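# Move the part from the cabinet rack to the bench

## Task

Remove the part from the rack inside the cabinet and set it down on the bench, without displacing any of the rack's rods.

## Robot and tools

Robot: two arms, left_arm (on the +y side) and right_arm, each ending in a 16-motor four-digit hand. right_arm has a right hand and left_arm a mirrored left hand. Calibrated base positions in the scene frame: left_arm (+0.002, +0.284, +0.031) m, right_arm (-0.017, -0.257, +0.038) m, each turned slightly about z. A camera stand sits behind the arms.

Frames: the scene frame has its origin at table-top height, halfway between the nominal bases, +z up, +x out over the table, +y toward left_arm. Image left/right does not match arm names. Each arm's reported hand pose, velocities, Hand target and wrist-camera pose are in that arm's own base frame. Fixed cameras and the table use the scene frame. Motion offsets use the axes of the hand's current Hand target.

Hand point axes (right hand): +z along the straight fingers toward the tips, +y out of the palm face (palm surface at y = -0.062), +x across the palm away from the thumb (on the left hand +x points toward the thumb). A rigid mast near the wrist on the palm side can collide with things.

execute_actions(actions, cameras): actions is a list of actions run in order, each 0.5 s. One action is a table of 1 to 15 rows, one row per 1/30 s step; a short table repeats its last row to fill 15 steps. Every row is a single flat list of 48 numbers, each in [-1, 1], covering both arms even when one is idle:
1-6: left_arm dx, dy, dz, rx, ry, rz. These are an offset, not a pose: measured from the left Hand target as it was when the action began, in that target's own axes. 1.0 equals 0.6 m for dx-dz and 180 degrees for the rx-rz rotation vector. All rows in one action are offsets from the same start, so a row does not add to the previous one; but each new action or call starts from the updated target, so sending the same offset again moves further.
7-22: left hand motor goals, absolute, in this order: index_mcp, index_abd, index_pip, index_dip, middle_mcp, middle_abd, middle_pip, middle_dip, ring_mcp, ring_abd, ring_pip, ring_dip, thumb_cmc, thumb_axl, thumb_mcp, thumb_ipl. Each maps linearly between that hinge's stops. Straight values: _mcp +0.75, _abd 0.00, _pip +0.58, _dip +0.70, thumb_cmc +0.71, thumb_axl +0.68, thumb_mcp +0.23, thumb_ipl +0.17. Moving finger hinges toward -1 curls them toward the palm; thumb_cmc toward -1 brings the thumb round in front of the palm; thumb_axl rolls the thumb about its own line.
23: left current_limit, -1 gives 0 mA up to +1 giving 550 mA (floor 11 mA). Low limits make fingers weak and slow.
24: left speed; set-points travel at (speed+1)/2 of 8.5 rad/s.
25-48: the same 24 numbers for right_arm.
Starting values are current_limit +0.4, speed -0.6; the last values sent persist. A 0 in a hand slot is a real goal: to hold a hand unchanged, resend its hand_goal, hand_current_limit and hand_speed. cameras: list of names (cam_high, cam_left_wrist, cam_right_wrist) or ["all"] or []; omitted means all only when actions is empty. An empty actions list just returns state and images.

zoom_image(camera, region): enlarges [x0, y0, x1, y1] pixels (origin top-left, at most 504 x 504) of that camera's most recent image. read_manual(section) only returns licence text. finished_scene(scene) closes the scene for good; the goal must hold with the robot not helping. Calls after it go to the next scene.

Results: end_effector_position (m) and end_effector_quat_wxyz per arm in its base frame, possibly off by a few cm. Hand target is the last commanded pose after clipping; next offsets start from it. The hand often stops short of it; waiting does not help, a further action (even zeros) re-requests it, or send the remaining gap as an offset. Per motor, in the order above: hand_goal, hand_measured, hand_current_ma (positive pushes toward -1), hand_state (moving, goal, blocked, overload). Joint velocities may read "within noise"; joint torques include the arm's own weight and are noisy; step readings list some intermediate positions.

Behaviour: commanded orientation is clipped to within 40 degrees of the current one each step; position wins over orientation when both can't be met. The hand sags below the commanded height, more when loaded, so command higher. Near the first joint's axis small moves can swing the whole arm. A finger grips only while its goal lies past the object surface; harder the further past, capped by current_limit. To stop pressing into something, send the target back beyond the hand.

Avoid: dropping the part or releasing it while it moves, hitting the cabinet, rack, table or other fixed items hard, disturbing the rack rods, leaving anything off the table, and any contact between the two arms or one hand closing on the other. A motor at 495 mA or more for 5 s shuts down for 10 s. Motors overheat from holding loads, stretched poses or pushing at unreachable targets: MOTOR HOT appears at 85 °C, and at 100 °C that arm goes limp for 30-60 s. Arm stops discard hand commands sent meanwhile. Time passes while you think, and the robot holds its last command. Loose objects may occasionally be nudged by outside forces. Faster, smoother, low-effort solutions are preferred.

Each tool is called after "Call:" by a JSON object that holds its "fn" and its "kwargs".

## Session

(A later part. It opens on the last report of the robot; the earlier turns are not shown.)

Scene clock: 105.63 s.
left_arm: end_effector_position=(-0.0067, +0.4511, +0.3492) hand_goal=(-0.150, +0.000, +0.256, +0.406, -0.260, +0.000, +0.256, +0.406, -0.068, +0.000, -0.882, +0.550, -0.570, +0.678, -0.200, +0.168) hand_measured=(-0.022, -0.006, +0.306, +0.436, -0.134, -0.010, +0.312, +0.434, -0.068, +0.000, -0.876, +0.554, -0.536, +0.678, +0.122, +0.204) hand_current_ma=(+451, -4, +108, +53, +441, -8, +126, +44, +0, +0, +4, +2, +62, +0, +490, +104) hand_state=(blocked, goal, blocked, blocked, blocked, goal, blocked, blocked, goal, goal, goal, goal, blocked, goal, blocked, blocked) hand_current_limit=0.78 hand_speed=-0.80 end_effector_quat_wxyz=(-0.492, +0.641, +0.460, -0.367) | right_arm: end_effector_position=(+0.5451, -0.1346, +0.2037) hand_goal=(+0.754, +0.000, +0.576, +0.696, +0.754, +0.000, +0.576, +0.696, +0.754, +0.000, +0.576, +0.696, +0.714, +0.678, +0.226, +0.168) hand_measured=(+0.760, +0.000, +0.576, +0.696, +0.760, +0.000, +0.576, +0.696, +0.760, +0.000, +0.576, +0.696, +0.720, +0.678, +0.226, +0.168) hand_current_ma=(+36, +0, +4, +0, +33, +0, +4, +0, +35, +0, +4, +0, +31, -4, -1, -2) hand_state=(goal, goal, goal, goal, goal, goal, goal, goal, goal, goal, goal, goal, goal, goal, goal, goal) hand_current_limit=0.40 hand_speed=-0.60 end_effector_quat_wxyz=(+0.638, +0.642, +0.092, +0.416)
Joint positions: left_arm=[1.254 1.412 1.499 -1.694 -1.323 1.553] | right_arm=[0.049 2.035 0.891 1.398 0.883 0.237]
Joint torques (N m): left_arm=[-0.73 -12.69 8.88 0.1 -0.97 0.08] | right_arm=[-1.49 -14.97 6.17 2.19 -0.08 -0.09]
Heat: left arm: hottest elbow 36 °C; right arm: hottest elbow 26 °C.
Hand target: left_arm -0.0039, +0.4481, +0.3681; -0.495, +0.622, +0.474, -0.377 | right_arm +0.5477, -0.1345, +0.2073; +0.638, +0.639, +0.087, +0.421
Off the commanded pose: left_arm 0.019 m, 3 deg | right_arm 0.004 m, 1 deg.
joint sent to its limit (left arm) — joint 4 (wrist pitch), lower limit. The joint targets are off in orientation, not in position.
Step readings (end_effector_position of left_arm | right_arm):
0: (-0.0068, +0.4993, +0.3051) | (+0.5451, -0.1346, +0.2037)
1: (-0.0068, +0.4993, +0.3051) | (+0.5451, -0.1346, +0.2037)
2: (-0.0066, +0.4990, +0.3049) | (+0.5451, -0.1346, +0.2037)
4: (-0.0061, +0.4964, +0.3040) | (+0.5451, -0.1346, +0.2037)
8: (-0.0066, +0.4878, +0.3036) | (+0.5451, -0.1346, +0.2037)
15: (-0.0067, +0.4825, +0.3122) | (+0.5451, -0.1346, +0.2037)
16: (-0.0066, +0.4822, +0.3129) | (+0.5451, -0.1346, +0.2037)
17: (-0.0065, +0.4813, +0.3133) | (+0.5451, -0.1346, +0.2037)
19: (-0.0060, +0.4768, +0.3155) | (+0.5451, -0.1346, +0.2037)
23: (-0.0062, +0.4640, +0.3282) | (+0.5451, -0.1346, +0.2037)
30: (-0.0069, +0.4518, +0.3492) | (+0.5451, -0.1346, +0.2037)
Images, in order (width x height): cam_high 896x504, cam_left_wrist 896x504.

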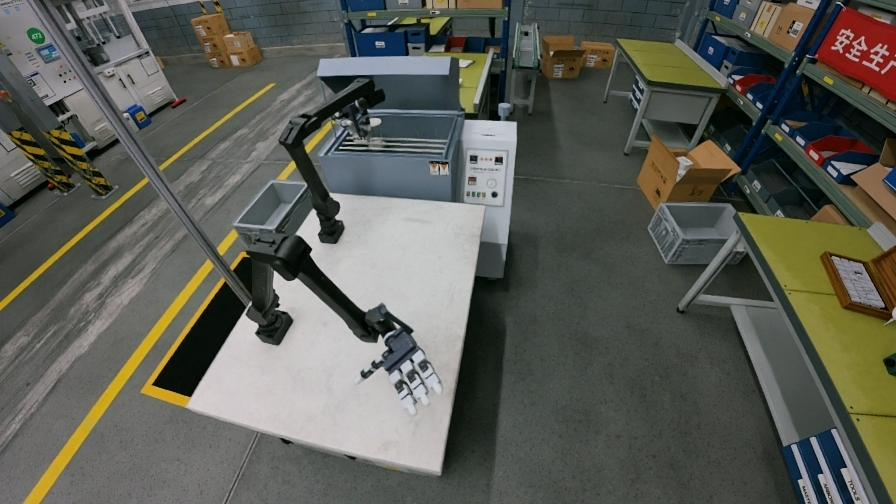

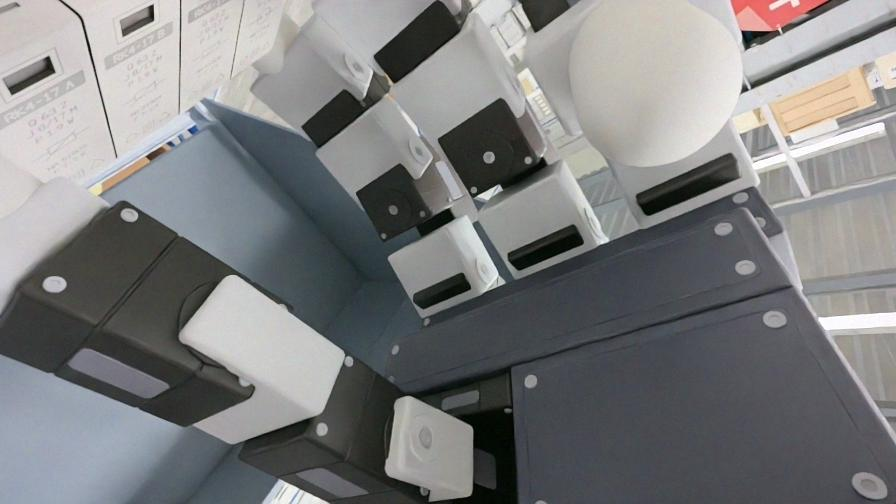

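Call:
{"fn": "execute_actions", "kwargs": {"actions": [[[0.0245,-0.0037,-0.1322,0,0.0541,0.0125,-0.151,0,0.255,0.406,-0.26,0,0.255,0.406,-0.068,0,-0.883,0.55,-0.571,0.677,-0.2,0.168,0.78,-0.8,0,0,0,0,0,0,0.754,0,0.576,0.696,0.754,0,0.576,0.696,0.754,0,0.576,0.696,0.714,0.678,0.226,0.168,0.4,-0.6]],[[0.0245,0.0288,-0.1247,0,0.0541,0.0125,-0.151,0,0.255,0.406,-0.26,0,0.255,0.406,-0.068,0,-0.883,0.55,-0.571,0.677,-0.2,0.168,0.78,-0.8,0,0,0,0,0,0,0.754,0,0.576,0.696,0.754,0,0.576,0.696,0.754,0,0.576,0.696,0.714,0.678,0.226,0.168,0.4,-0.6]],[[0.0245,0.0288,-0.1247,0,0.0541,0.0125,-0.151,0,0.255,0.406,-0.26,0,0.255,0.406,-0.068,0,-0.883,0.55,-0.571,0.677,-0.2,0.168,0.78,-0.8,0,0,0,0,0,0,0.754,0,0.576,0.696,0.754,0,0.576,0.696,0.754,0,0.576,0.696,0.714,0.678,0.226,0.168,0.4,-0.6]]], "cameras": ["cam_high","cam_left_wrist"]}}

Scene clock: 109.10 s.
left_arm: end_effector_position=(+0.2234, +0.3867, +0.3479) hand_goal=(-0.150, +0.000, +0.256, +0.406, -0.260, +0.000, +0.256, +0.406, -0.068, +0.000, -0.882, +0.550, -0.570, +0.678, -0.200, +0.168) hand_measured=(-0.026, -0.006, +0.310, +0.438, -0.138, -0.010, +0.314, +0.434, -0.068, +0.000, -0.876, +0.554, -0.536, +0.678, +0.122, +0.208) hand_current_ma=(+432, -5, +117, +56, +424, -9, +130, +44, +0, +0, +4, +2, +62, +0, +489, +114) hand_state=(blocked, goal, blocked, blocked, blocked, goal, blocked, blocked, goal, goal, goal, goal, blocked, goal, blocked, blocked) hand_current_limit=0.78 hand_speed=-0.80 end_effector_quat_wxyz=(-0.565, +0.749, +0.254, -0.236) | right_arm: end_effector_position=(+0.5451, -0.1346, +0.2037) hand_goal=(+0.754, +0.000, +0.576, +0.696, +0.754, +0.000, +0.576, +0.696, +0.754, +0.000, +0.576, +0.696, +0.714, +0.678, +0.226, +0.168) hand_measured=(+0.760, +0.000, +0.576, +0.696, +0.760, +0.000, +0.576, +0.696, +0.760, +0.000, +0.576, +0.696, +0.720, +0.678, +0.226, +0.168) hand_current_ma=(+36, +0, +4, +0, +33, +0, +4, +0, +35, +0, +4, +0, +31, -4, -1, -2) hand_state=(goal, goal, goal, goal, goal, goal, goal, goal, goal, goal, goal, goal, goal, goal, goal, goal) hand_current_limit=0.40 hand_speed=-0.60 end_effector_quat_wxyz=(+0.638, +0.642, +0.092, +0.416)
Joint positions: left_arm=[0.713 1.411 1.499 -1.695 -1.318 1.602] | right_arm=[0.049 2.035 0.891 1.398 0.883 0.237]
Joint torques (N m): left_arm=[0.73 -13.74 11.38 0.03 -1.21 0.09] | right_arm=[-1.44 -14.8 6.16 2.17 -0.09 -0.1]
Heat: left arm: hottest elbow 36 °C; right arm: hottest elbow 26 °C.
Hand target: left_arm +0.2209, +0.3898, +0.3880; -0.576, +0.724, +0.297, -0.236 | right_arm +0.5477, -0.1345, +0.2073; +0.638, +0.639, +0.087, +0.421
Off the commanded pose: left_arm 0.040 m, 6 deg | right_arm 0.004 m, 1 deg.
joint sent to its limit (left arm) — joint 4 (wrist pitch), lower limit. The joint targets are off in orientation, not in position.
Step readings (end_effector_position of left_arm | right_arm):
0: (-0.0067, +0.4510, +0.3492) | (+0.5451, -0.1346, +0.2037)
1: (-0.0064, +0.4510, +0.3492) | (+0.5451, -0.1346, +0.2037)
2: (-0.0033, +0.4509, +0.3493) | (+0.5451, -0.1346, +0.2037)
4: (+0.0083, +0.4500, +0.3495) | (+0.5451, -0.1346, +0.2037)
8: (+0.0554, +0.4452, +0.3485) | (+0.5451, -0.1346, +0.2037)
15: (+0.0797, +0.4402, +0.3476) | (+0.5451, -0.1346, +0.2037)
16: (+0.0793, +0.4402, +0.3476) | (+0.5451, -0.1346, +0.2037)
17: (+0.0808, +0.4399, +0.3477) | (+0.5451, -0.1346, +0.2037)
19: (+0.0888, +0.4383, +0.3485) | (+0.5451, -0.1346, +0.2037)
23: (+0.1295, +0.4278, +0.3483) | (+0.5451, -0.1346, +0.2037)
30: (+0.1545, +0.4192, +0.3476) | (+0.5451, -0.1346, +0.2037)
31: (+0.1541, +0.4193, +0.3476) | (+0.5451, -0.1346, +0.2037)
32: (+0.1556, +0.4188, +0.3478) | (+0.5451, -0.1346, +0.2037)
34: (+0.1634, +0.4159, +0.3487) | (+0.5451, -0.1346, +0.2037)
38: (+0.2019, +0.3985, +0.3484) | (+0.5451, -0.1346, +0.2037)
45: (+0.2248, +0.3858, +0.3477) | (+0.5451, -0.1346, +0.2037)
Images, in order (width x height): cam_high 896x504, cam_left_wrist 896x504.

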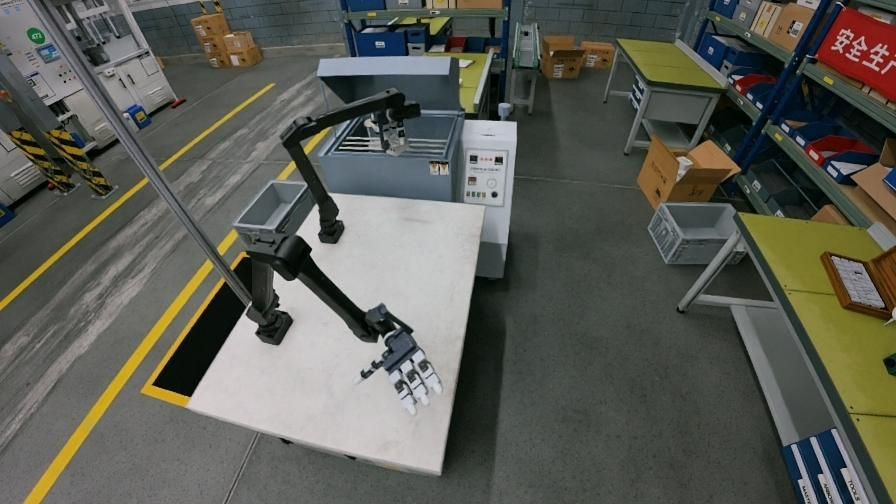

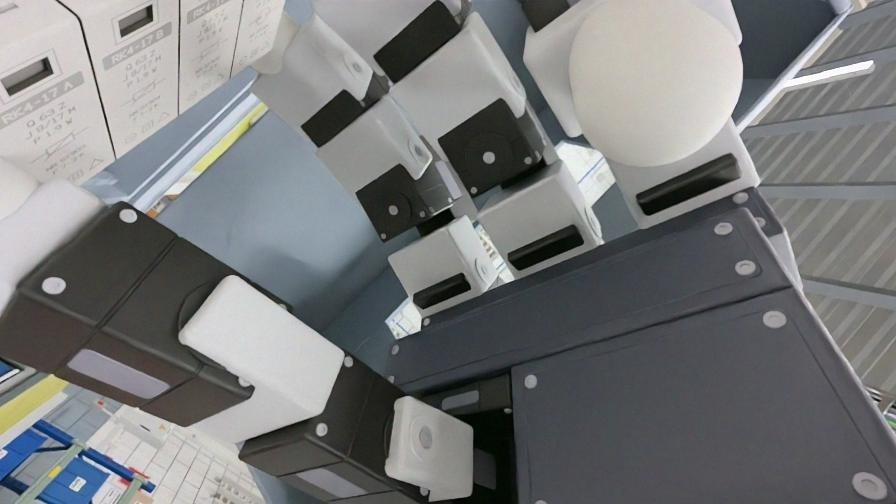

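Call:
{"fn": "execute_actions", "kwargs": {"actions": [[[0.0245,0.0288,-0.1247,0,0.0541,0.0125,-0.151,0,0.255,0.406,-0.26,0,0.255,0.406,-0.068,0,-0.883,0.55,-0.571,0.677,-0.2,0.168,0.78,-0.8,0,0,0,0,0,0,0.754,0,0.576,0.696,0.754,0,0.576,0.696,0.754,0,0.576,0.696,0.714,0.678,0.226,0.168,0.4,-0.6]],[[0.0245,0.0288,-0.1247,0,0.0541,0.0125,-0.151,0,0.255,0.406,-0.26,0,0.255,0.406,-0.068,0,-0.883,0.55,-0.571,0.677,-0.2,0.168,0.78,-0.8,0,0,0,0,0,0,0.754,0,0.576,0.696,0.754,0,0.576,0.696,0.754,0,0.576,0.696,0.714,0.678,0.226,0.168,0.4,-0.6]],[[0.0245,0.0288,-0.1247,0,0.0541,0.0125,-0.151,0,0.255,0.406,-0.26,0,0.255,0.406,-0.068,0,-0.883,0.55,-0.571,0.677,-0.2,0.168,0.78,-0.8,0,0,0,0,0,0,0.754,0,0.576,0.696,0.754,0,0.576,0.696,0.754,0,0.576,0.696,0.714,0.678,0.226,0.168,0.4,-0.6]],[[0.0245,0.0288,-0.1247,0,0.0541,0.0125,-0.151,0,0.255,0.406,-0.26,0,0.255,0.406,-0.068,0,-0.883,0.55,-0.571,0.677,-0.2,0.168,0.78,-0.8,0,0,0,0,0,0,0.754,0,0.576,0.696,0.754,0,0.576,0.696,0.754,0,0.576,0.696,0.714,0.678,0.226,0.168,0.4,-0.6]]], "cameras": ["cam_high","cam_left_wrist"]}}

Scene clock: 112.53 s.
left_arm: end_effector_position=(+0.4192, +0.1524, +0.3483) hand_goal=(-0.150, +0.000, +0.256, +0.406, -0.260, +0.000, +0.256, +0.406, -0.068, +0.000, -0.882, +0.550, -0.570, +0.678, -0.200, +0.168) hand_measured=(-0.026, -0.008, +0.310, +0.438, -0.138, -0.010, +0.314, +0.434, -0.068, +0.000, -0.876, +0.554, -0.536, +0.678, +0.122, +0.208) hand_current_ma=(+429, -5, +120, +57, +422, -9, +132, +44, +0, +0, +4, +2, +62, +0, +489, +114) hand_state=(blocked, goal, blocked, blocked, blocked, goal, blocked, blocked, goal, goal, goal, goal, blocked, goal, blocked, blocked) hand_current_limit=0.78 hand_speed=-0.80 end_effector_quat_wxyz=(-0.612, +0.790, -0.018, -0.029) | right_arm: end_effector_position=(+0.5451, -0.1346, +0.2037) hand_goal=(+0.754, +0.000, +0.576, +0.696, +0.754, +0.000, +0.576, +0.696, +0.754, +0.000, +0.576, +0.696, +0.714, +0.678, +0.226, +0.168) hand_measured=(+0.760, +0.000, +0.576, +0.696, +0.760, +0.000, +0.576, +0.696, +0.760, +0.000, +0.576, +0.696, +0.720, +0.678, +0.226, +0.168) hand_current_ma=(+36, +0, +4, +0, +33, +0, +4, +0, +35, +0, +4, +0, +31, -4, -1, -2) hand_state=(goal, goal, goal, goal, goal, goal, goal, goal, goal, goal, goal, goal, goal, goal, goal, goal) hand_current_limit=0.40 hand_speed=-0.60 end_effector_quat_wxyz=(+0.638, +0.642, +0.092, +0.416)
Joint positions: left_arm=[0.015 1.41 1.499 -1.695 -1.318 1.604] | right_arm=[0.049 2.035 0.891 1.398 0.883 0.237]
Joint torques (N m): left_arm=[0.85 -14.04 11.32 0.08 -1.13 0.07] | right_arm=[-1.49 -14.92 6.23 2.15 -0.1 -0.09]
Heat: left arm: hottest elbow 36 °C; right arm: hottest elbow 26 °C.
Hand target: left_arm +0.4200, +0.1564, +0.3881; -0.622, +0.782, +0.032, -0.025 | right_arm +0.5477, -0.1345, +0.2073; +0.638, +0.639, +0.087, +0.421
Off the commanded pose: left_arm 0.040 m, 6 deg | right_arm 0.004 m, 1 deg.
joint sent to its limit (left arm) — joint 4 (wrist pitch), lower limit. The joint targets are off in orientation, not in position.
Step readings (end_effector_position of left_arm | right_arm):
0: (+0.2234, +0.3867, +0.3479) | (+0.5451, -0.1346, +0.2037)
1: (+0.2234, +0.3867, +0.3479) | (+0.5451, -0.1346, +0.2037)
2: (+0.2248, +0.3859, +0.3480) | (+0.5451, -0.1346, +0.2037)
4: (+0.2339, +0.3806, +0.3488) | (+0.5451, -0.1346, +0.2037)
8: (+0.2684, +0.3569, +0.3485) | (+0.5451, -0.1346, +0.2037)
15: (+0.2883, +0.3408, +0.3478) | (+0.5451, -0.1346, +0.2037)
16: (+0.2881, +0.3410, +0.3479) | (+0.5451, -0.1346, +0.2037)
17: (+0.2892, +0.3402, +0.3481) | (+0.5451, -0.1346, +0.2037)
19: (+0.2961, +0.3344, +0.3488) | (+0.5451, -0.1346, +0.2037)
23: (+0.3256, +0.3055, +0.3487) | (+0.5451, -0.1346, +0.2037)
30: (+0.3431, +0.2853, +0.3479) | (+0.5451, -0.1346, +0.2037)
31: (+0.3428, +0.2857, +0.3480) | (+0.5451, -0.1346, +0.2037)
32: (+0.3439, +0.2845, +0.3481) | (+0.5451, -0.1346, +0.2037)
34: (+0.3496, +0.2777, +0.3489) | (+0.5451, -0.1346, +0.2037)
38: (+0.3736, +0.2441, +0.3486) | (+0.5451, -0.1346, +0.2037)
45: (+0.3873, +0.2213, +0.3479) | (+0.5451, -0.1346, +0.2037)
46: (+0.3872, +0.2217, +0.3480) | (+0.5451, -0.1346, +0.2037)
47: (+0.3879, +0.2205, +0.3481) | (+0.5451, -0.1346, +0.2037)
49: (+0.3925, +0.2127, +0.3489) | (+0.5451, -0.1346, +0.2037)
53: (+0.4103, +0.1754, +0.3487) | (+0.5451, -0.1346, +0.2037)
60: (+0.4198, +0.1506, +0.3481) | (+0.5451, -0.1346, +0.2037)
Images, in order (width x height): cam_high 896x504, cam_left_wrist 896x504.

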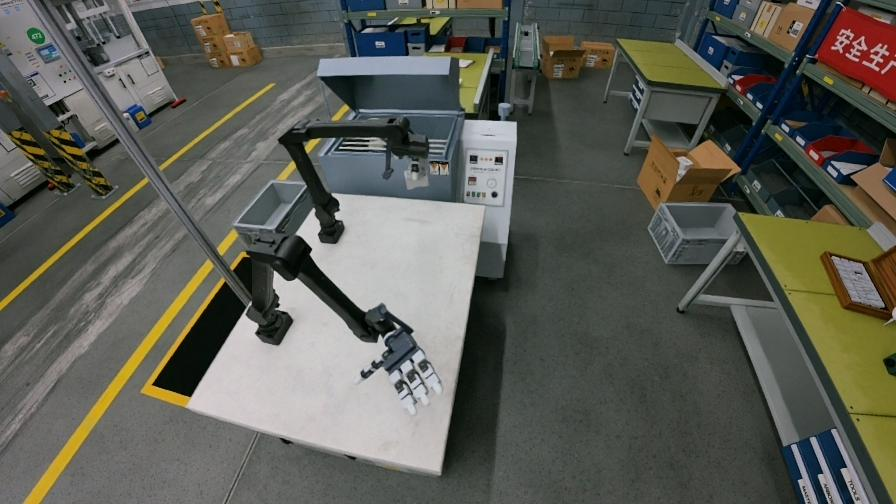

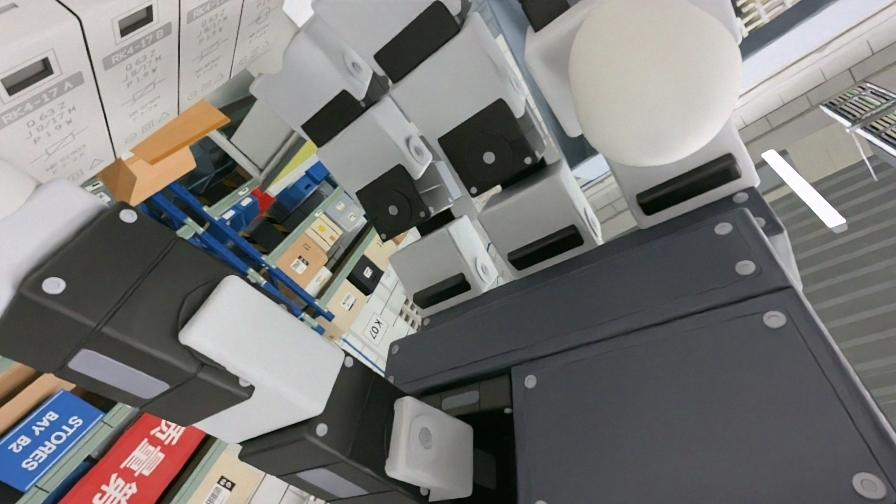

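Call:
{"fn": "execute_actions", "kwargs": {"actions": [[[0.0245,0.0775,-0.1135,0,0.0541,-0.0025,-0.151,0,0.255,0.406,-0.26,0,0.255,0.406,-0.068,0,-0.883,0.55,-0.571,0.677,-0.2,0.168,0.78,-0.8,0,0,0,0,0,0,0.754,0,0.576,0.696,0.754,0,0.576,0.696,0.754,0,0.576,0.696,0.714,0.678,0.226,0.168,0.4,-0.6]],[[-0.005,0.1055,0.0244,0,0,0,-0.151,0,0.255,0.406,-0.26,0,0.255,0.406,-0.068,0,-0.883,0.55,-0.571,0.677,-0.2,0.168,0.78,-0.8,0,0,0,0,0,0,0.754,0,0.576,0.696,0.754,0,0.576,0.696,0.754,0,0.576,0.696,0.714,0.678,0.226,0.168,0.4,-0.6]],[[-0.005,0.1055,0.0244,0,0,0,-0.151,0,0.255,0.406,-0.26,0,0.255,0.406,-0.068,0,-0.883,0.55,-0.571,0.677,-0.2,0.168,0.78,-0.8,0,0,0,0,0,0,0.754,0,0.576,0.696,0.754,0,0.576,0.696,0.754,0,0.576,0.696,0.714,0.678,0.226,0.168,0.4,-0.6]]], "cameras": ["cam_high","cam_left_wrist"]}}

Call:
{"fn": "zoom_image", "kwargs": {"camera": "cam_high", "region": [370, 130, 470, 230]}}

Scene clock: 116.43 s.
left_arm: end_effector_position=(+0.4320, +0.0806, +0.2070) hand_goal=(-0.150, +0.000, +0.256, +0.406, -0.260, +0.000, +0.256, +0.406, -0.068, +0.000, -0.882, +0.550, -0.570, +0.678, -0.200, +0.168) hand_measured=(-0.026, -0.010, +0.310, +0.438, -0.138, -0.012, +0.314, +0.434, -0.068, +0.000, -0.876, +0.554, -0.536, +0.678, +0.122, +0.208) hand_current_ma=(+427, -8, +120, +57, +422, -11, +132, +44, +0, +0, +4, +2, +63, +0, +490, +115) hand_state=(blocked, goal, blocked, blocked, blocked, goal, blocked, blocked, goal, goal, goal, goal, blocked, goal, blocked, blocked) hand_current_limit=0.78 hand_speed=-0.80 end_effector_quat_wxyz=(-0.621, +0.783, -0.045, +0.014) | right_arm: end_effector_position=(+0.5451, -0.1346, +0.2037) hand_goal=(+0.754, +0.000, +0.576, +0.696, +0.754, +0.000, +0.576, +0.696, +0.754, +0.000, +0.576, +0.696, +0.714, +0.678, +0.226, +0.168) hand_measured=(+0.760, +0.000, +0.576, +0.696, +0.760, +0.000, +0.576, +0.696, +0.760, +0.000, +0.576, +0.696, +0.720, +0.678, +0.226, +0.168) hand_current_ma=(+36, +0, +4, +0, +33, +0, +4, +0, +35, +0, +4, +0, +31, -4, -1, -2) hand_state=(goal, goal, goal, goal, goal, goal, goal, goal, goal, goal, goal, goal, goal, goal, goal, goal) hand_current_limit=0.40 hand_speed=-0.60 end_effector_quat_wxyz=(+0.638, +0.642, +0.092, +0.416)
Joint positions: left_arm=[-0.164 1.508 1.208 -1.615 -1.325 1.252] | right_arm=[0.049 2.035 0.891 1.398 0.883 0.237]
Joint torques (N m): left_arm=[0.5 -12.92 8.02 0.25 -1.1 -0.17] | right_arm=[-1.55 -14.97 6.2 2.15 -0.09 -0.09]
Heat: left arm: hottest elbow 37 °C; right arm: hottest elbow 26 °C.
Hand target: left_arm +0.4408, +0.0817, +0.2279; -0.623, +0.781, -0.018, +0.043 | right_arm +0.5477, -0.1345, +0.2073; +0.638, +0.639, +0.087, +0.421
Off the commanded pose: left_arm 0.023 m, 5 deg | right_arm 0.004 m, 1 deg.
Step readings (end_effector_position of left_arm | right_arm):
0: (+0.4192, +0.1524, +0.3483) | (+0.5451, -0.1346, +0.2037)
1: (+0.4193, +0.1523, +0.3483) | (+0.5451, -0.1346, +0.2037)
2: (+0.4200, +0.1510, +0.3485) | (+0.5451, -0.1346, +0.2037)
4: (+0.4244, +0.1408, +0.3482) | (+0.5451, -0.1346, +0.2037)
8: (+0.4356, +0.0994, +0.3408) | (+0.5451, -0.1346, +0.2037)
15: (+0.4414, +0.0745, +0.3370) | (+0.5451, -0.1346, +0.2037)
16: (+0.4414, +0.0753, +0.3368) | (+0.5451, -0.1346, +0.2037)
17: (+0.4410, +0.0761, +0.3349) | (+0.5451, -0.1346, +0.2037)
19: (+0.4382, +0.0774, +0.3237) | (+0.5451, -0.1346, +0.2037)
23: (+0.4309, +0.0789, +0.2894) | (+0.5451, -0.1346, +0.2037)
30: (+0.4367, +0.0783, +0.2686) | (+0.5451, -0.1346, +0.2037)
31: (+0.4371, +0.0783, +0.2685) | (+0.5451, -0.1346, +0.2037)
32: (+0.4375, +0.0784, +0.2673) | (+0.5451, -0.1346, +0.2037)
34: (+0.4373, +0.0790, +0.2579) | (+0.5451, -0.1346, +0.2037)
38: (+0.4297, +0.0804, +0.2270) | (+0.5451, -0.1346, +0.2037)
45: (+0.4308, +0.0806, +0.2066) | (+0.5451, -0.1346, +0.2037)
Images, in order (width x height): cam_high 896x504, cam_left_wrist 896x504.

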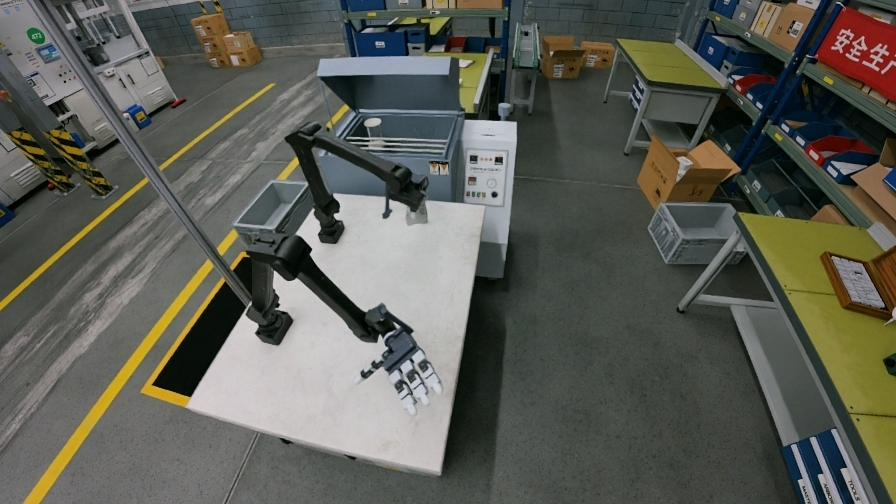

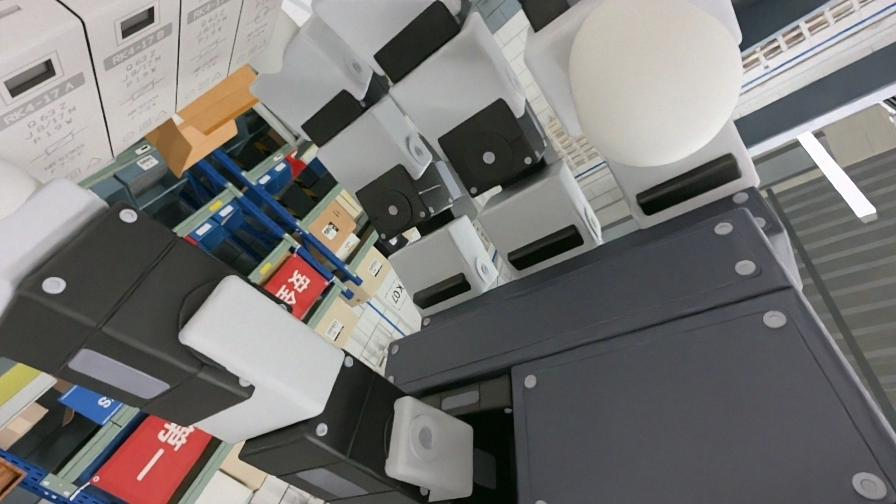

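Scaled by 5.040 from the camera's 896x504 image, which has a finer 1280x720 frame.

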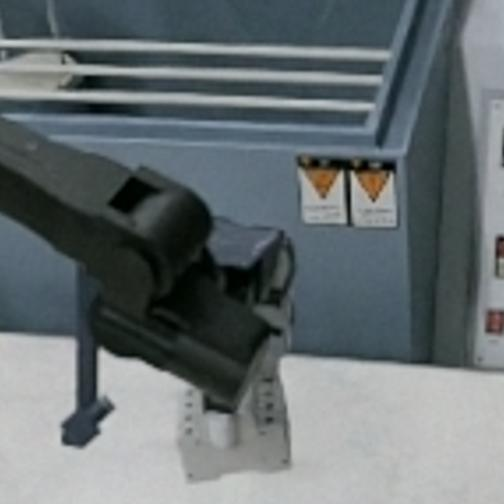

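Call:
{"fn": "execute_actions", "kwargs": {"actions": [[[-0.003,0.0974,0.0225,0,0,0,-0.151,0,0.255,0.406,-0.26,0,0.255,0.406,-0.068,0,-0.883,0.55,-0.571,0.677,-0.2,0.168,0.78,-0.8,0,0,0,0,0,0,0.754,0,0.576,0.696,0.754,0,0.576,0.696,0.754,0,0.576,0.696,0.714,0.678,0.226,0.168,0.4,-0.6]],[[-0.002,0.0536,0.0124,0,0,0,-0.151,0,0.255,0.406,-0.26,0,0.255,0.406,-0.068,0,-0.883,0.55,-0.571,0.677,-0.2,0.168,0.78,-0.8,0,0,0,0,0,0,0.754,0,0.576,0.696,0.754,0,0.576,0.696,0.754,0,0.576,0.696,0.714,0.678,0.226,0.168,0.4,-0.6]]], "cameras": ["cam_high"]}}

Call:
{"fn": "zoom_image", "kwargs": {"camera": "cam_high", "region": [370, 160, 450, 240]}}

Scene clock: 118.57 s.
left_arm: end_effector_position=(+0.4338, +0.0809, +0.1209) hand_goal=(-0.150, +0.000, +0.256, +0.406, -0.260, +0.000, +0.256, +0.406, -0.068, +0.000, -0.882, +0.550, -0.570, +0.678, -0.200, +0.168) hand_measured=(-0.026, -0.010, +0.310, +0.438, -0.138, -0.012, +0.314, +0.434, -0.068, +0.000, -0.876, +0.554, -0.536, +0.678, +0.122, +0.208) hand_current_ma=(+426, -8, +120, +57, +422, -11, +132, +44, +0, +0, +4, +2, +63, +0, +490, +115) hand_state=(blocked, goal, blocked, blocked, blocked, goal, blocked, blocked, goal, goal, goal, goal, blocked, goal, blocked, blocked) hand_current_limit=0.78 hand_speed=-0.80 end_effector_quat_wxyz=(-0.621, +0.783, -0.032, +0.025) | right_arm: end_effector_position=(+0.5451, -0.1346, +0.2037) hand_goal=(+0.754, +0.000, +0.576, +0.696, +0.754, +0.000, +0.576, +0.696, +0.754, +0.000, +0.576, +0.696, +0.714, +0.678, +0.226, +0.168) hand_measured=(+0.760, +0.000, +0.576, +0.696, +0.760, +0.000, +0.576, +0.696, +0.760, +0.000, +0.576, +0.696, +0.720, +0.678, +0.226, +0.168) hand_current_ma=(+36, +0, +4, +0, +33, +0, +4, +0, +35, +0, +4, +0, +31, -4, -1, -2) hand_state=(goal, goal, goal, goal, goal, goal, goal, goal, goal, goal, goal, goal, goal, goal, goal, goal) hand_current_limit=0.40 hand_speed=-0.60 end_effector_quat_wxyz=(+0.638, +0.642, +0.092, +0.416)
Joint positions: left_arm=[-0.164 1.599 1.065 -1.376 -1.327 1.222] | right_arm=[0.049 2.035 0.891 1.398 0.883 0.237]
Joint torques (N m): left_arm=[0.56 -13.39 6.71 -0.16 -1.02 0.04] | right_arm=[-1.55 -14.97 6.2 2.17 -0.09 -0.09]
Heat: left arm: hottest elbow 36 °C; right arm: hottest elbow 26 °C.
Hand target: left_arm +0.4420, +0.0820, +0.1349; -0.623, +0.781, -0.018, +0.043 | right_arm +0.5477, -0.1345, +0.2073; +0.638, +0.639, +0.087, +0.421
Off the commanded pose: left_arm 0.016 m, 3 deg | right_arm 0.004 m, 1 deg.
Step readings (end_effector_position of left_arm | right_arm):
0: (+0.4320, +0.0806, +0.2070) | (+0.5451, -0.1346, +0.2037)
1: (+0.4321, +0.0806, +0.2068) | (+0.5451, -0.1346, +0.2037)
2: (+0.4325, +0.0806, +0.2053) | (+0.5451, -0.1346, +0.2037)
4: (+0.4340, +0.0807, +0.1977) | (+0.5451, -0.1346, +0.2037)
8: (+0.4310, +0.0813, +0.1702) | (+0.5451, -0.1346, +0.2037)
15: (+0.4308, +0.0813, +0.1478) | (+0.5451, -0.1346, +0.2037)
16: (+0.4315, +0.0812, +0.1478) | (+0.5451, -0.1346, +0.2037)
17: (+0.4325, +0.0811, +0.1473) | (+0.5451, -0.1346, +0.2037)
19: (+0.4343, +0.0808, +0.1440) | (+0.5451, -0.1346, +0.2037)
23: (+0.4340, +0.0808, +0.1321) | (+0.5451, -0.1346, +0.2037)
30: (+0.4328, +0.0810, +0.1209) | (+0.5451, -0.1346, +0.2037)
Images, in order (width x height): cam_high 896x504.

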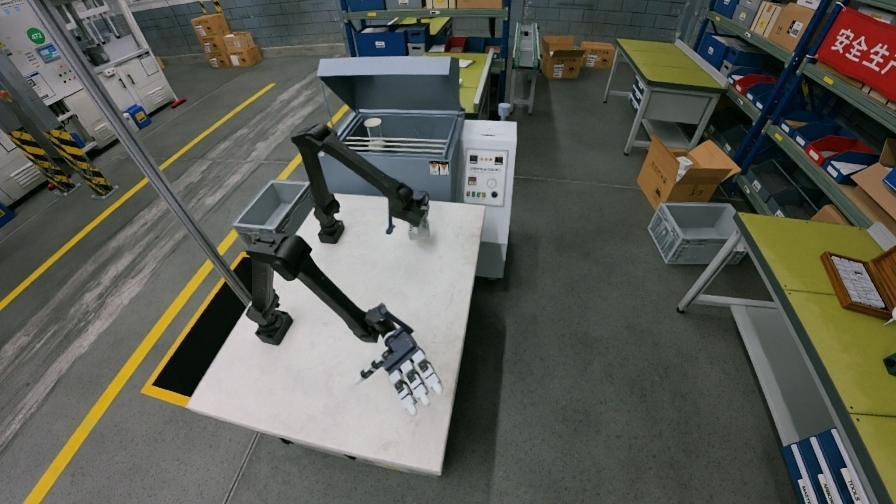

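Scaled by 6.300 from the camera's 896x504 image, which has a finer 1280x720 frame.

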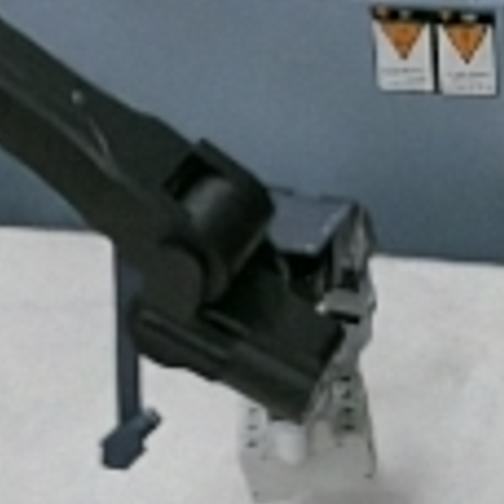

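Call:
{"fn": "execute_actions", "kwargs": {"actions": [[[-0.0015,0.0357,0.0083,0,0,0,-0.151,0,0.255,0.406,-0.26,0,0.255,0.406,-0.068,0,-0.883,0.55,-0.571,0.677,-0.2,0.168,0.78,-0.8,0,0,0,0,0,0,0.754,0,0.576,0.696,0.754,0,0.576,0.696,0.754,0,0.576,0.696,0.714,0.678,0.226,0.168,0.4,-0.6]]], "cameras": ["cam_high"]}}

Call:
{"fn": "zoom_image", "kwargs": {"camera": "cam_high", "region": [370, 180, 450, 260]}}

Scene clock: 119.90 s.
left_arm: end_effector_position=(+0.4338, +0.0809, +0.0999) hand_goal=(-0.150, +0.000, +0.256, +0.406, -0.260, +0.000, +0.256, +0.406, -0.068, +0.000, -0.882, +0.550, -0.570, +0.678, -0.200, +0.168) hand_measured=(-0.026, -0.010, +0.310, +0.438, -0.138, -0.012, +0.314, +0.434, -0.068, +0.000, -0.876, +0.554, -0.536, +0.678, +0.122, +0.208) hand_current_ma=(+426, -8, +120, +57, +422, -11, +132, +44, +0, +0, +4, +2, +63, +0, +489, +115) hand_state=(blocked, goal, blocked, blocked, blocked, goal, blocked, blocked, goal, goal, goal, goal, blocked, goal, blocked, blocked) hand_current_limit=0.78 hand_speed=-0.80 end_effector_quat_wxyz=(-0.621, +0.783, -0.030, +0.027) | right_arm: end_effector_position=(+0.5451, -0.1346, +0.2037) hand_goal=(+0.754, +0.000, +0.576, +0.696, +0.754, +0.000, +0.576, +0.696, +0.754, +0.000, +0.576, +0.696, +0.714, +0.678, +0.226, +0.168) hand_measured=(+0.760, +0.000, +0.576, +0.696, +0.760, +0.000, +0.576, +0.696, +0.760, +0.000, +0.576, +0.696, +0.720, +0.678, +0.226, +0.168) hand_current_ma=(+36, +0, +4, +0, +33, +0, +4, +0, +35, +0, +4, +0, +31, -4, -1, -2) hand_state=(goal, goal, goal, goal, goal, goal, goal, goal, goal, goal, goal, goal, goal, goal, goal, goal) hand_current_limit=0.40 hand_speed=-0.60 end_effector_quat_wxyz=(+0.638, +0.642, +0.092, +0.416)
Joint positions: left_arm=[-0.164 1.627 1.036 -1.315 -1.327 1.222] | right_arm=[0.049 2.035 0.891 1.398 0.883 0.237]
Joint torques (N m): left_arm=[0.97 -12.63 6.49 0.44 -1.1 0.03] | right_arm=[-1.38 -14.97 6.22 2.18 -0.09 -0.09]
Heat: left arm: hottest elbow 36 °C; right arm: hottest elbow 26 °C.
Hand target: left_arm +0.4421, +0.0821, +0.1127; -0.623, +0.781, -0.018, +0.043 | right_arm +0.5477, -0.1345, +0.2073; +0.638, +0.639, +0.087, +0.421
Off the commanded pose: left_arm 0.015 m, 2 deg | right_arm 0.004 m, 1 deg.
Step readings (end_effector_position of left_arm | right_arm):
0: (+0.4339, +0.0808, +0.1209) | (+0.5451, -0.1346, +0.2037)
1: (+0.4340, +0.0808, +0.1209) | (+0.5451, -0.1346, +0.2037)
2: (+0.4342, +0.0808, +0.1203) | (+0.5451, -0.1346, +0.2037)
4: (+0.4352, +0.0806, +0.1180) | (+0.5451, -0.1346, +0.2037)
8: (+0.4351, +0.0806, +0.1084) | (+0.5451, -0.1346, +0.2037)
15: (+0.4332, +0.0810, +0.0999) | (+0.5451, -0.1346, +0.2037)
Images, in order (width x height): cam_high 896x504.

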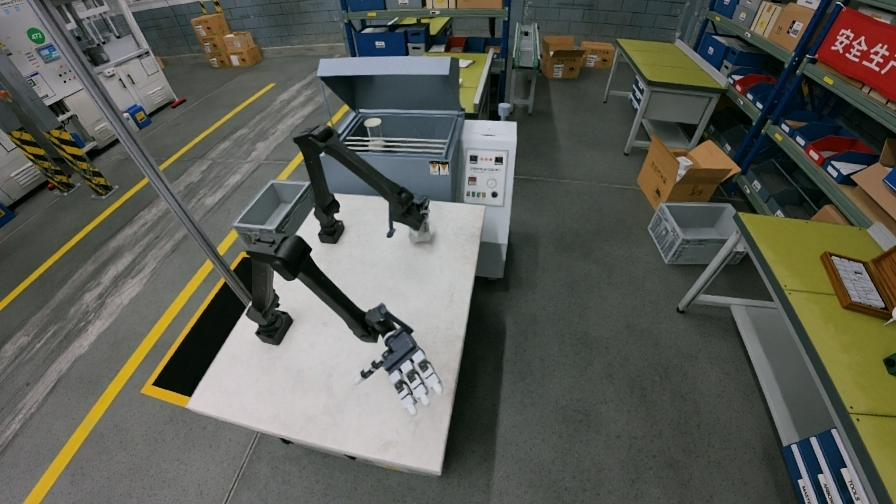

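Scaled by 6.300 from the camera's 896x504 image, which has a finer 1280x720 frame.

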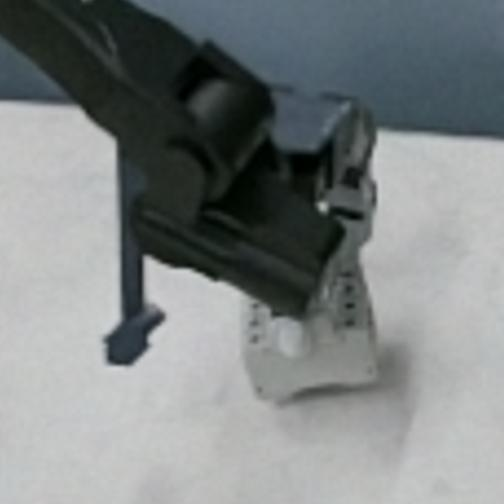

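Call:
{"fn": "execute_actions", "kwargs": {"actions": [[[-0.001,0.0244,0.0056,0,0,0,-0.151,0,0.255,0.406,-0.26,0,0.255,0.406,-0.068,0,-0.883,0.55,-0.571,0.677,-0.2,0.168,0.78,-0.8,0,0,0,0,0,0,0.754,0,0.576,0.696,0.754,0,0.576,0.696,0.754,0,0.576,0.696,0.714,0.678,0.226,0.168,0.4,-0.6]]], "cameras": ["cam_high"]}}

Call:
{"fn": "zoom_image", "kwargs": {"camera": "cam_high", "region": [370, 180, 450, 260]}}

Scene clock: 122.80 s.
left_arm: end_effector_position=(+0.4343, +0.0808, +0.0866) hand_goal=(-0.150, +0.000, +0.256, +0.406, -0.260, +0.000, +0.256, +0.406, -0.068, +0.000, -0.882, +0.550, -0.570, +0.678, -0.200, +0.168) hand_measured=(-0.026, -0.010, +0.310, +0.438, -0.138, -0.012, +0.314, +0.434, -0.068, +0.000, -0.876, +0.554, -0.536, +0.678, +0.122, +0.208) hand_current_ma=(+426, -8, +120, +57, +422, -11, +132, +44, +0, +0, +4, +2, +63, +0, +489, +115) hand_state=(blocked, goal, blocked, blocked, blocked, goal, blocked, blocked, goal, goal, goal, goal, blocked, goal, blocked, blocked) hand_current_limit=0.78 hand_speed=-0.80 end_effector_quat_wxyz=(-0.620, +0.783, -0.029, +0.029) | right_arm: end_effector_position=(+0.5451, -0.1346, +0.2037) hand_goal=(+0.754, +0.000, +0.576, +0.696, +0.754, +0.000, +0.576, +0.696, +0.754, +0.000, +0.576, +0.696, +0.714, +0.678, +0.226, +0.168) hand_measured=(+0.760, +0.000, +0.576, +0.696, +0.760, +0.000, +0.576, +0.696, +0.760, +0.000, +0.576, +0.696, +0.720, +0.678, +0.226, +0.168) hand_current_ma=(+36, +0, +4, +0, +33, +0, +4, +0, +35, +0, +4, +0, +31, -4, -1, -2) hand_state=(goal, goal, goal, goal, goal, goal, goal, goal, goal, goal, goal, goal, goal, goal, goal, goal) hand_current_limit=0.40 hand_speed=-0.60 end_effector_quat_wxyz=(+0.638, +0.642, +0.092, +0.416)
Joint positions: left_arm=[-0.164 1.647 1.02 -1.273 -1.327 1.222] | right_arm=[0.049 2.035 0.891 1.398 0.883 0.237]
Joint torques (N m): left_arm=[0.21 -12.69 6.16 0.2 -1.09 0] | right_arm=[-1.55 -14.92 6.22 2.15 -0.09 -0.09]
Heat: left arm: hottest elbow 36 °C; right arm: hottest elbow 26 °C.
Hand target: left_arm +0.4423, +0.0821, +0.0978; -0.623, +0.781, -0.018, +0.044 | right_arm +0.5477, -0.1345, +0.2073; +0.638, +0.639, +0.087, +0.421
Off the commanded pose: left_arm 0.014 m, 2 deg | right_arm 0.004 m, 1 deg.
Step readings (end_effector_position of left_arm | right_arm):
0: (+0.4338, +0.0809, +0.0999) | (+0.5451, -0.1346, +0.2037)
1: (+0.4339, +0.0808, +0.0999) | (+0.5451, -0.1346, +0.2037)
2: (+0.4342, +0.0808, +0.0997) | (+0.5451, -0.1346, +0.2037)
4: (+0.4351, +0.0806, +0.0982) | (+0.5451, -0.1346, +0.2037)
8: (+0.4355, +0.0806, +0.0923) | (+0.5451, -0.1346, +0.2037)
15: (+0.4338, +0.0808, +0.0867) | (+0.5451, -0.1346, +0.2037)
Images, in order (width x height): cam_high 896x504.

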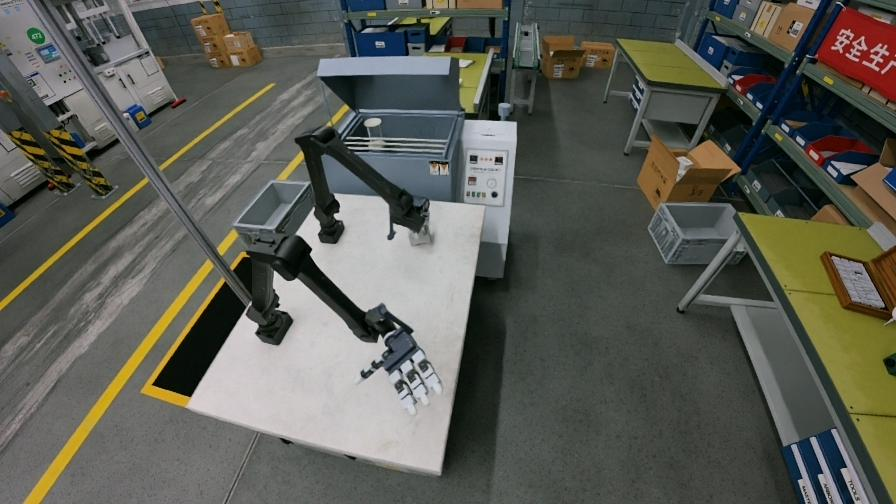

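Scaled by 6.300 from the camera's 896x504 image, which has a finer 1280x720 frame.

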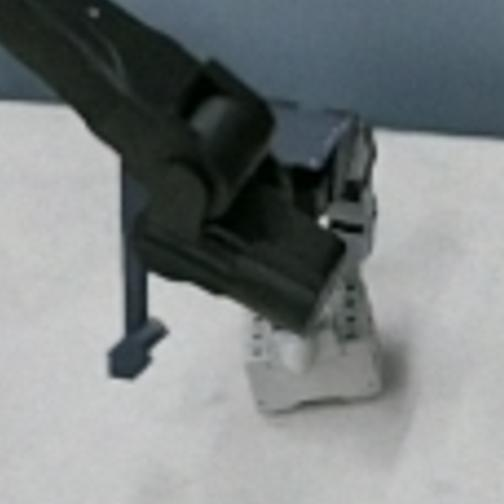

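Call:
{"fn": "execute_actions", "kwargs": {"actions": [[[-0.0008,0.0195,0.0045,0,0,0,-0.151,0,0.255,0.406,-0.26,0,0.255,0.406,-0.068,0,-0.883,0.55,-0.571,0.677,-0.2,0.168,0.78,-0.8,0,0,0,0,0,0,0.754,0,0.576,0.696,0.754,0,0.576,0.696,0.754,0,0.576,0.696,0.714,0.678,0.226,0.168,0.4,-0.6]]], "cameras": ["cam_high"]}}

Call:
{"fn": "zoom_image", "kwargs": {"camera": "cam_high", "region": [370, 180, 450, 260]}}

Scene clock: 124.07 s.
left_arm: end_effector_position=(+0.4387, +0.0807, +0.0821) hand_goal=(-0.150, +0.000, +0.256, +0.406, -0.260, +0.000, +0.256, +0.406, -0.068, +0.000, -0.882, +0.550, -0.570, +0.678, -0.200, +0.168) hand_measured=(-0.038, -0.010, +0.310, +0.438, -0.138, -0.012, +0.314, +0.434, -0.068, +0.000, -0.876, +0.554, -0.536, +0.678, +0.122, +0.208) hand_current_ma=(+369, -10, +120, +57, +422, -11, +132, +44, +0, +0, +4, +2, +63, +0, +490, +115) hand_state=(blocked, goal, blocked, blocked, blocked, goal, blocked, blocked, goal, goal, goal, goal, blocked, goal, blocked, blocked) hand_current_limit=0.78 hand_speed=-0.80 end_effector_quat_wxyz=(-0.622, +0.782, -0.023, +0.037) | right_arm: end_effector_position=(+0.5451, -0.1346, +0.2037) hand_goal=(+0.754, +0.000, +0.576, +0.696, +0.754, +0.000, +0.576, +0.696, +0.754, +0.000, +0.576, +0.696, +0.714, +0.678, +0.226, +0.168) hand_measured=(+0.760, +0.000, +0.576, +0.696, +0.760, +0.000, +0.576, +0.696, +0.760, +0.000, +0.576, +0.696, +0.720, +0.678, +0.226, +0.168) hand_current_ma=(+36, +0, +4, +0, +33, +0, +4, +0, +35, +0, +4, +0, +31, -4, -1, -2) hand_state=(goal, goal, goal, goal, goal, goal, goal, goal, goal, goal, goal, goal, goal, goal, goal, goal) hand_current_limit=0.40 hand_speed=-0.60 end_effector_quat_wxyz=(+0.638, +0.642, +0.092, +0.416)
Joint positions: left_arm=[-0.164 1.656 1.016 -1.24 -1.333 1.222] | right_arm=[0.049 2.035 0.891 1.398 0.883 0.237]
Joint torques (N m): left_arm=[0.44 -12.98 5.56 0.34 -0.88 0.01] | right_arm=[-1.44 -15.09 6.2 2.17 -0.08 -0.09]
Heat: left arm: hottest elbow 36 °C; right arm: hottest elbow 26 °C.
Hand target: left_arm +0.4423, +0.0821, +0.0858; -0.623, +0.781, -0.018, +0.043 | right_arm +0.5477, -0.1345, +0.2073; +0.638, +0.639, +0.087, +0.421
Off the commanded pose: left_arm 0.005 m, 1 deg | right_arm 0.004 m, 1 deg.
Step readings (end_effector_position of left_arm | right_arm):
0: (+0.4343, +0.0808, +0.0866) | (+0.5451, -0.1346, +0.2037)
1: (+0.4343, +0.0808, +0.0866) | (+0.5451, -0.1346, +0.2037)
2: (+0.4345, +0.0807, +0.0865) | (+0.5451, -0.1346, +0.2037)
4: (+0.4355, +0.0806, +0.0852) | (+0.5451, -0.1346, +0.2037)
8: (+0.4376, +0.0807, +0.0837) | (+0.5451, -0.1346, +0.2037)
15: (+0.4389, +0.0806, +0.0824) | (+0.5451, -0.1346, +0.2037)
Images, in order (width x height): cam_high 896x504.

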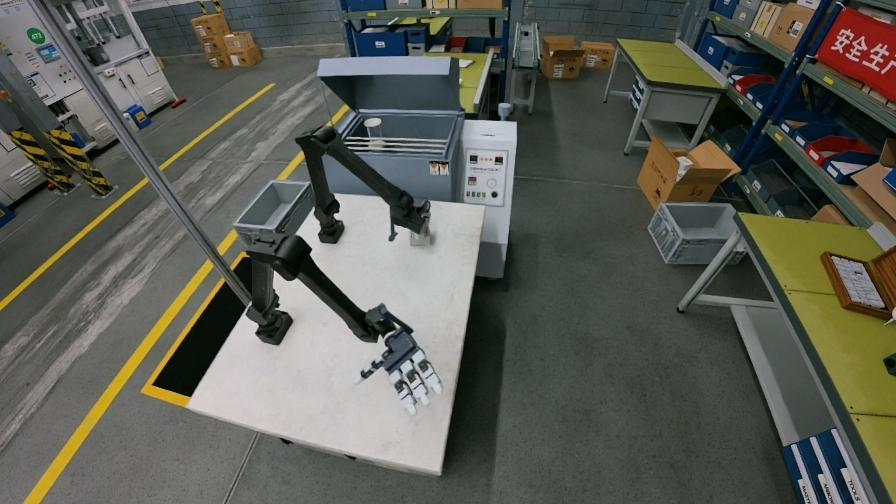

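Scaled by 6.300 from the camera's 896x504 image, which has a finer 1280x720 frame.

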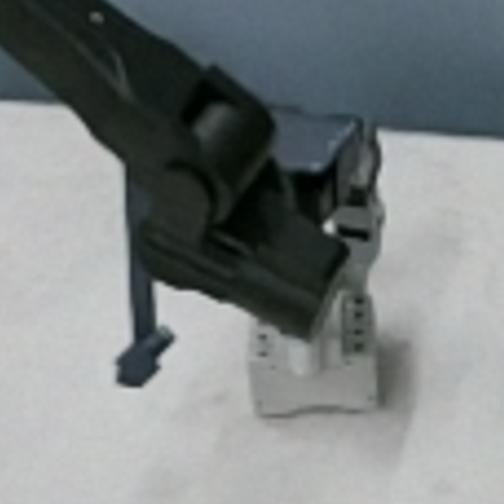

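Call:
{"fn": "execute_actions", "kwargs": {"actions": [[[-0.0005,0.0114,0.0026,0,0,0,-0.151,0,0.255,0.406,-0.26,0,0.255,0.406,-0.068,0,-0.883,0.55,-0.571,0.677,-0.1,0.168,0.5,-0.8,0,0,0,0,0,0,0.754,0,0.576,0.696,0.754,0,0.576,0.696,0.754,0,0.576,0.696,0.714,0.678,0.226,0.168,0.4,-0.6]],[[0,0,0,0,0,0,0.06,0,0.33,0.45,0.0,0,0.33,0.45,-0.068,0,-0.883,0.55,-0.571,0.677,0.22,0.168,0.3,-0.85,0,0,0,0,0,0,0.754,0,0.576,0.696,0.754,0,0.576,0.696,0.754,0,0.576,0.696,0.714,0.678,0.226,0.168,0.4,-0.6]]], "cameras": ["cam_high","cam_left_wrist"]}}

Call:
{"fn": "zoom_image", "kwargs": {"camera": "cam_high", "region": [370, 180, 450, 260]}}

Scene clock: 126.27 s.
left_arm: end_effector_position=(+0.4413, +0.0806, +0.0814) hand_goal=(+0.060, +0.000, +0.330, +0.450, +0.000, +0.000, +0.330, +0.450, -0.068, +0.000, -0.882, +0.550, -0.570, +0.678, +0.220, +0.168) hand_measured=(+0.050, -0.002, +0.332, +0.454, -0.008, -0.004, +0.332, +0.452, -0.068, +0.000, -0.876, +0.554, -0.568, +0.678, +0.216, +0.170) hand_current_ma=(-13, -1, +1, +2, -9, -2, +1, +1, +0, +0, +4, +2, +1, +0, -4, +1) hand_state=(goal, goal, goal, goal, goal, goal, goal, goal, goal, goal, goal, goal, goal, goal, goal, goal) hand_current_limit=0.30 hand_speed=-0.85 end_effector_quat_wxyz=(-0.622, +0.782, -0.019, +0.044) | right_arm: end_effector_position=(+0.5451, -0.1346, +0.2037) hand_goal=(+0.754, +0.000, +0.576, +0.696, +0.754, +0.000, +0.576, +0.696, +0.754, +0.000, +0.576, +0.696, +0.714, +0.678, +0.226, +0.168) hand_measured=(+0.760, +0.000, +0.576, +0.696, +0.760, +0.000, +0.576, +0.696, +0.760, +0.000, +0.576, +0.696, +0.720, +0.678, +0.226, +0.168) hand_current_ma=(+36, +0, +4, +0, +33, +0, +4, +0, +35, +0, +4, +0, +31, -4, -1, -2) hand_state=(goal, goal, goal, goal, goal, goal, goal, goal, goal, goal, goal, goal, goal, goal, goal, goal) hand_current_limit=0.40 hand_speed=-0.60 end_effector_quat_wxyz=(+0.638, +0.642, +0.092, +0.416)
Joint positions: left_arm=[-0.164 1.656 1.012 -1.218 -1.336 1.224] | right_arm=[0.049 2.035 0.891 1.398 0.883 0.237]
Joint torques (N m): left_arm=[0.44 -11.93 5.42 0.17 -0.73 -0.01] | right_arm=[-1.49 -14.97 6.2 2.19 -0.09 -0.09]
Heat: left arm: hottest elbow 36 °C; right arm: hottest elbow 26 °C.
Hand target: left_arm +0.4423, +0.0822, +0.0788; -0.623, +0.781, -0.018, +0.043 | right_arm +0.5477, -0.1345, +0.2073; +0.638, +0.639, +0.087, +0.421
Off the commanded pose: left_arm 0.003 m, 0 deg | right_arm 0.004 m, 1 deg.
Step readings (end_effector_position of left_arm | right_arm):
0: (+0.4387, +0.0807, +0.0821) | (+0.5451, -0.1346, +0.2037)
1: (+0.4387, +0.0807, +0.0821) | (+0.5451, -0.1346, +0.2037)
2: (+0.4387, +0.0807, +0.0820) | (+0.5451, -0.1346, +0.2037)
4: (+0.4390, +0.0808, +0.0818) | (+0.5451, -0.1346, +0.2037)
8: (+0.4397, +0.0809, +0.0817) | (+0.5451, -0.1346, +0.2037)
15: (+0.4398, +0.0810, +0.0817) | (+0.5451, -0.1346, +0.2037)
16: (+0.4398, +0.0810, +0.0817) | (+0.5451, -0.1346, +0.2037)
17: (+0.4398, +0.0810, +0.0817) | (+0.5451, -0.1346, +0.2037)
19: (+0.4399, +0.0810, +0.0818) | (+0.5451, -0.1346, +0.2037)
23: (+0.4404, +0.0808, +0.0814) | (+0.5451, -0.1346, +0.2037)
30: (+0.4413, +0.0806, +0.0814) | (+0.5451, -0.1346, +0.2037)
Images, in order (width x height): cam_high 896x504, cam_left_wrist 896x504.

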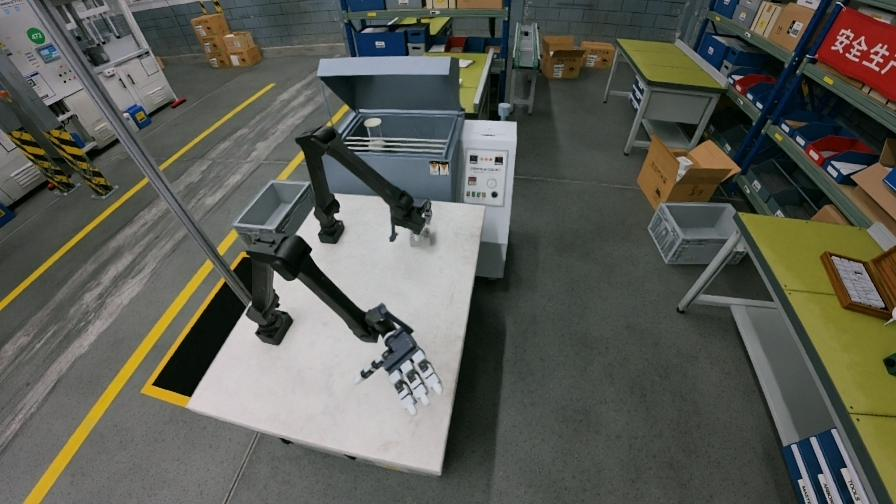

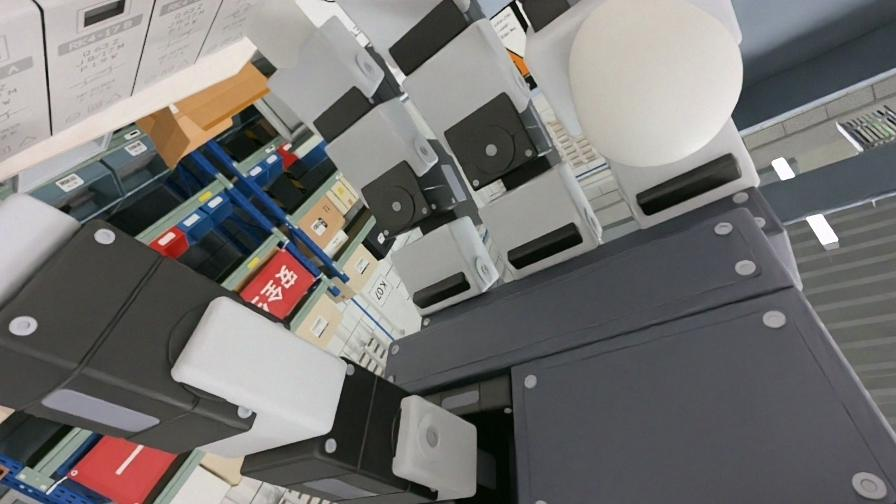

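Scaled by 6.300 from the camera's 896x504 image, which has a finer 1280x720 frame.

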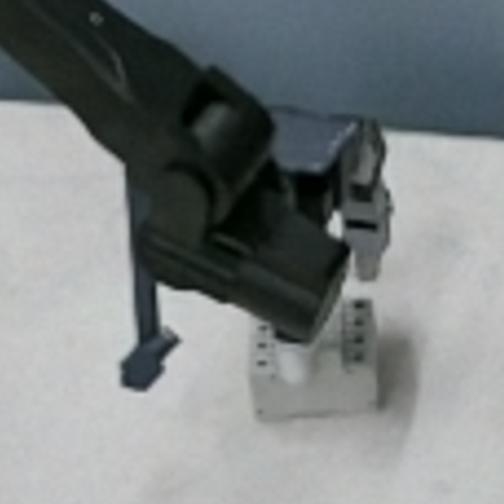

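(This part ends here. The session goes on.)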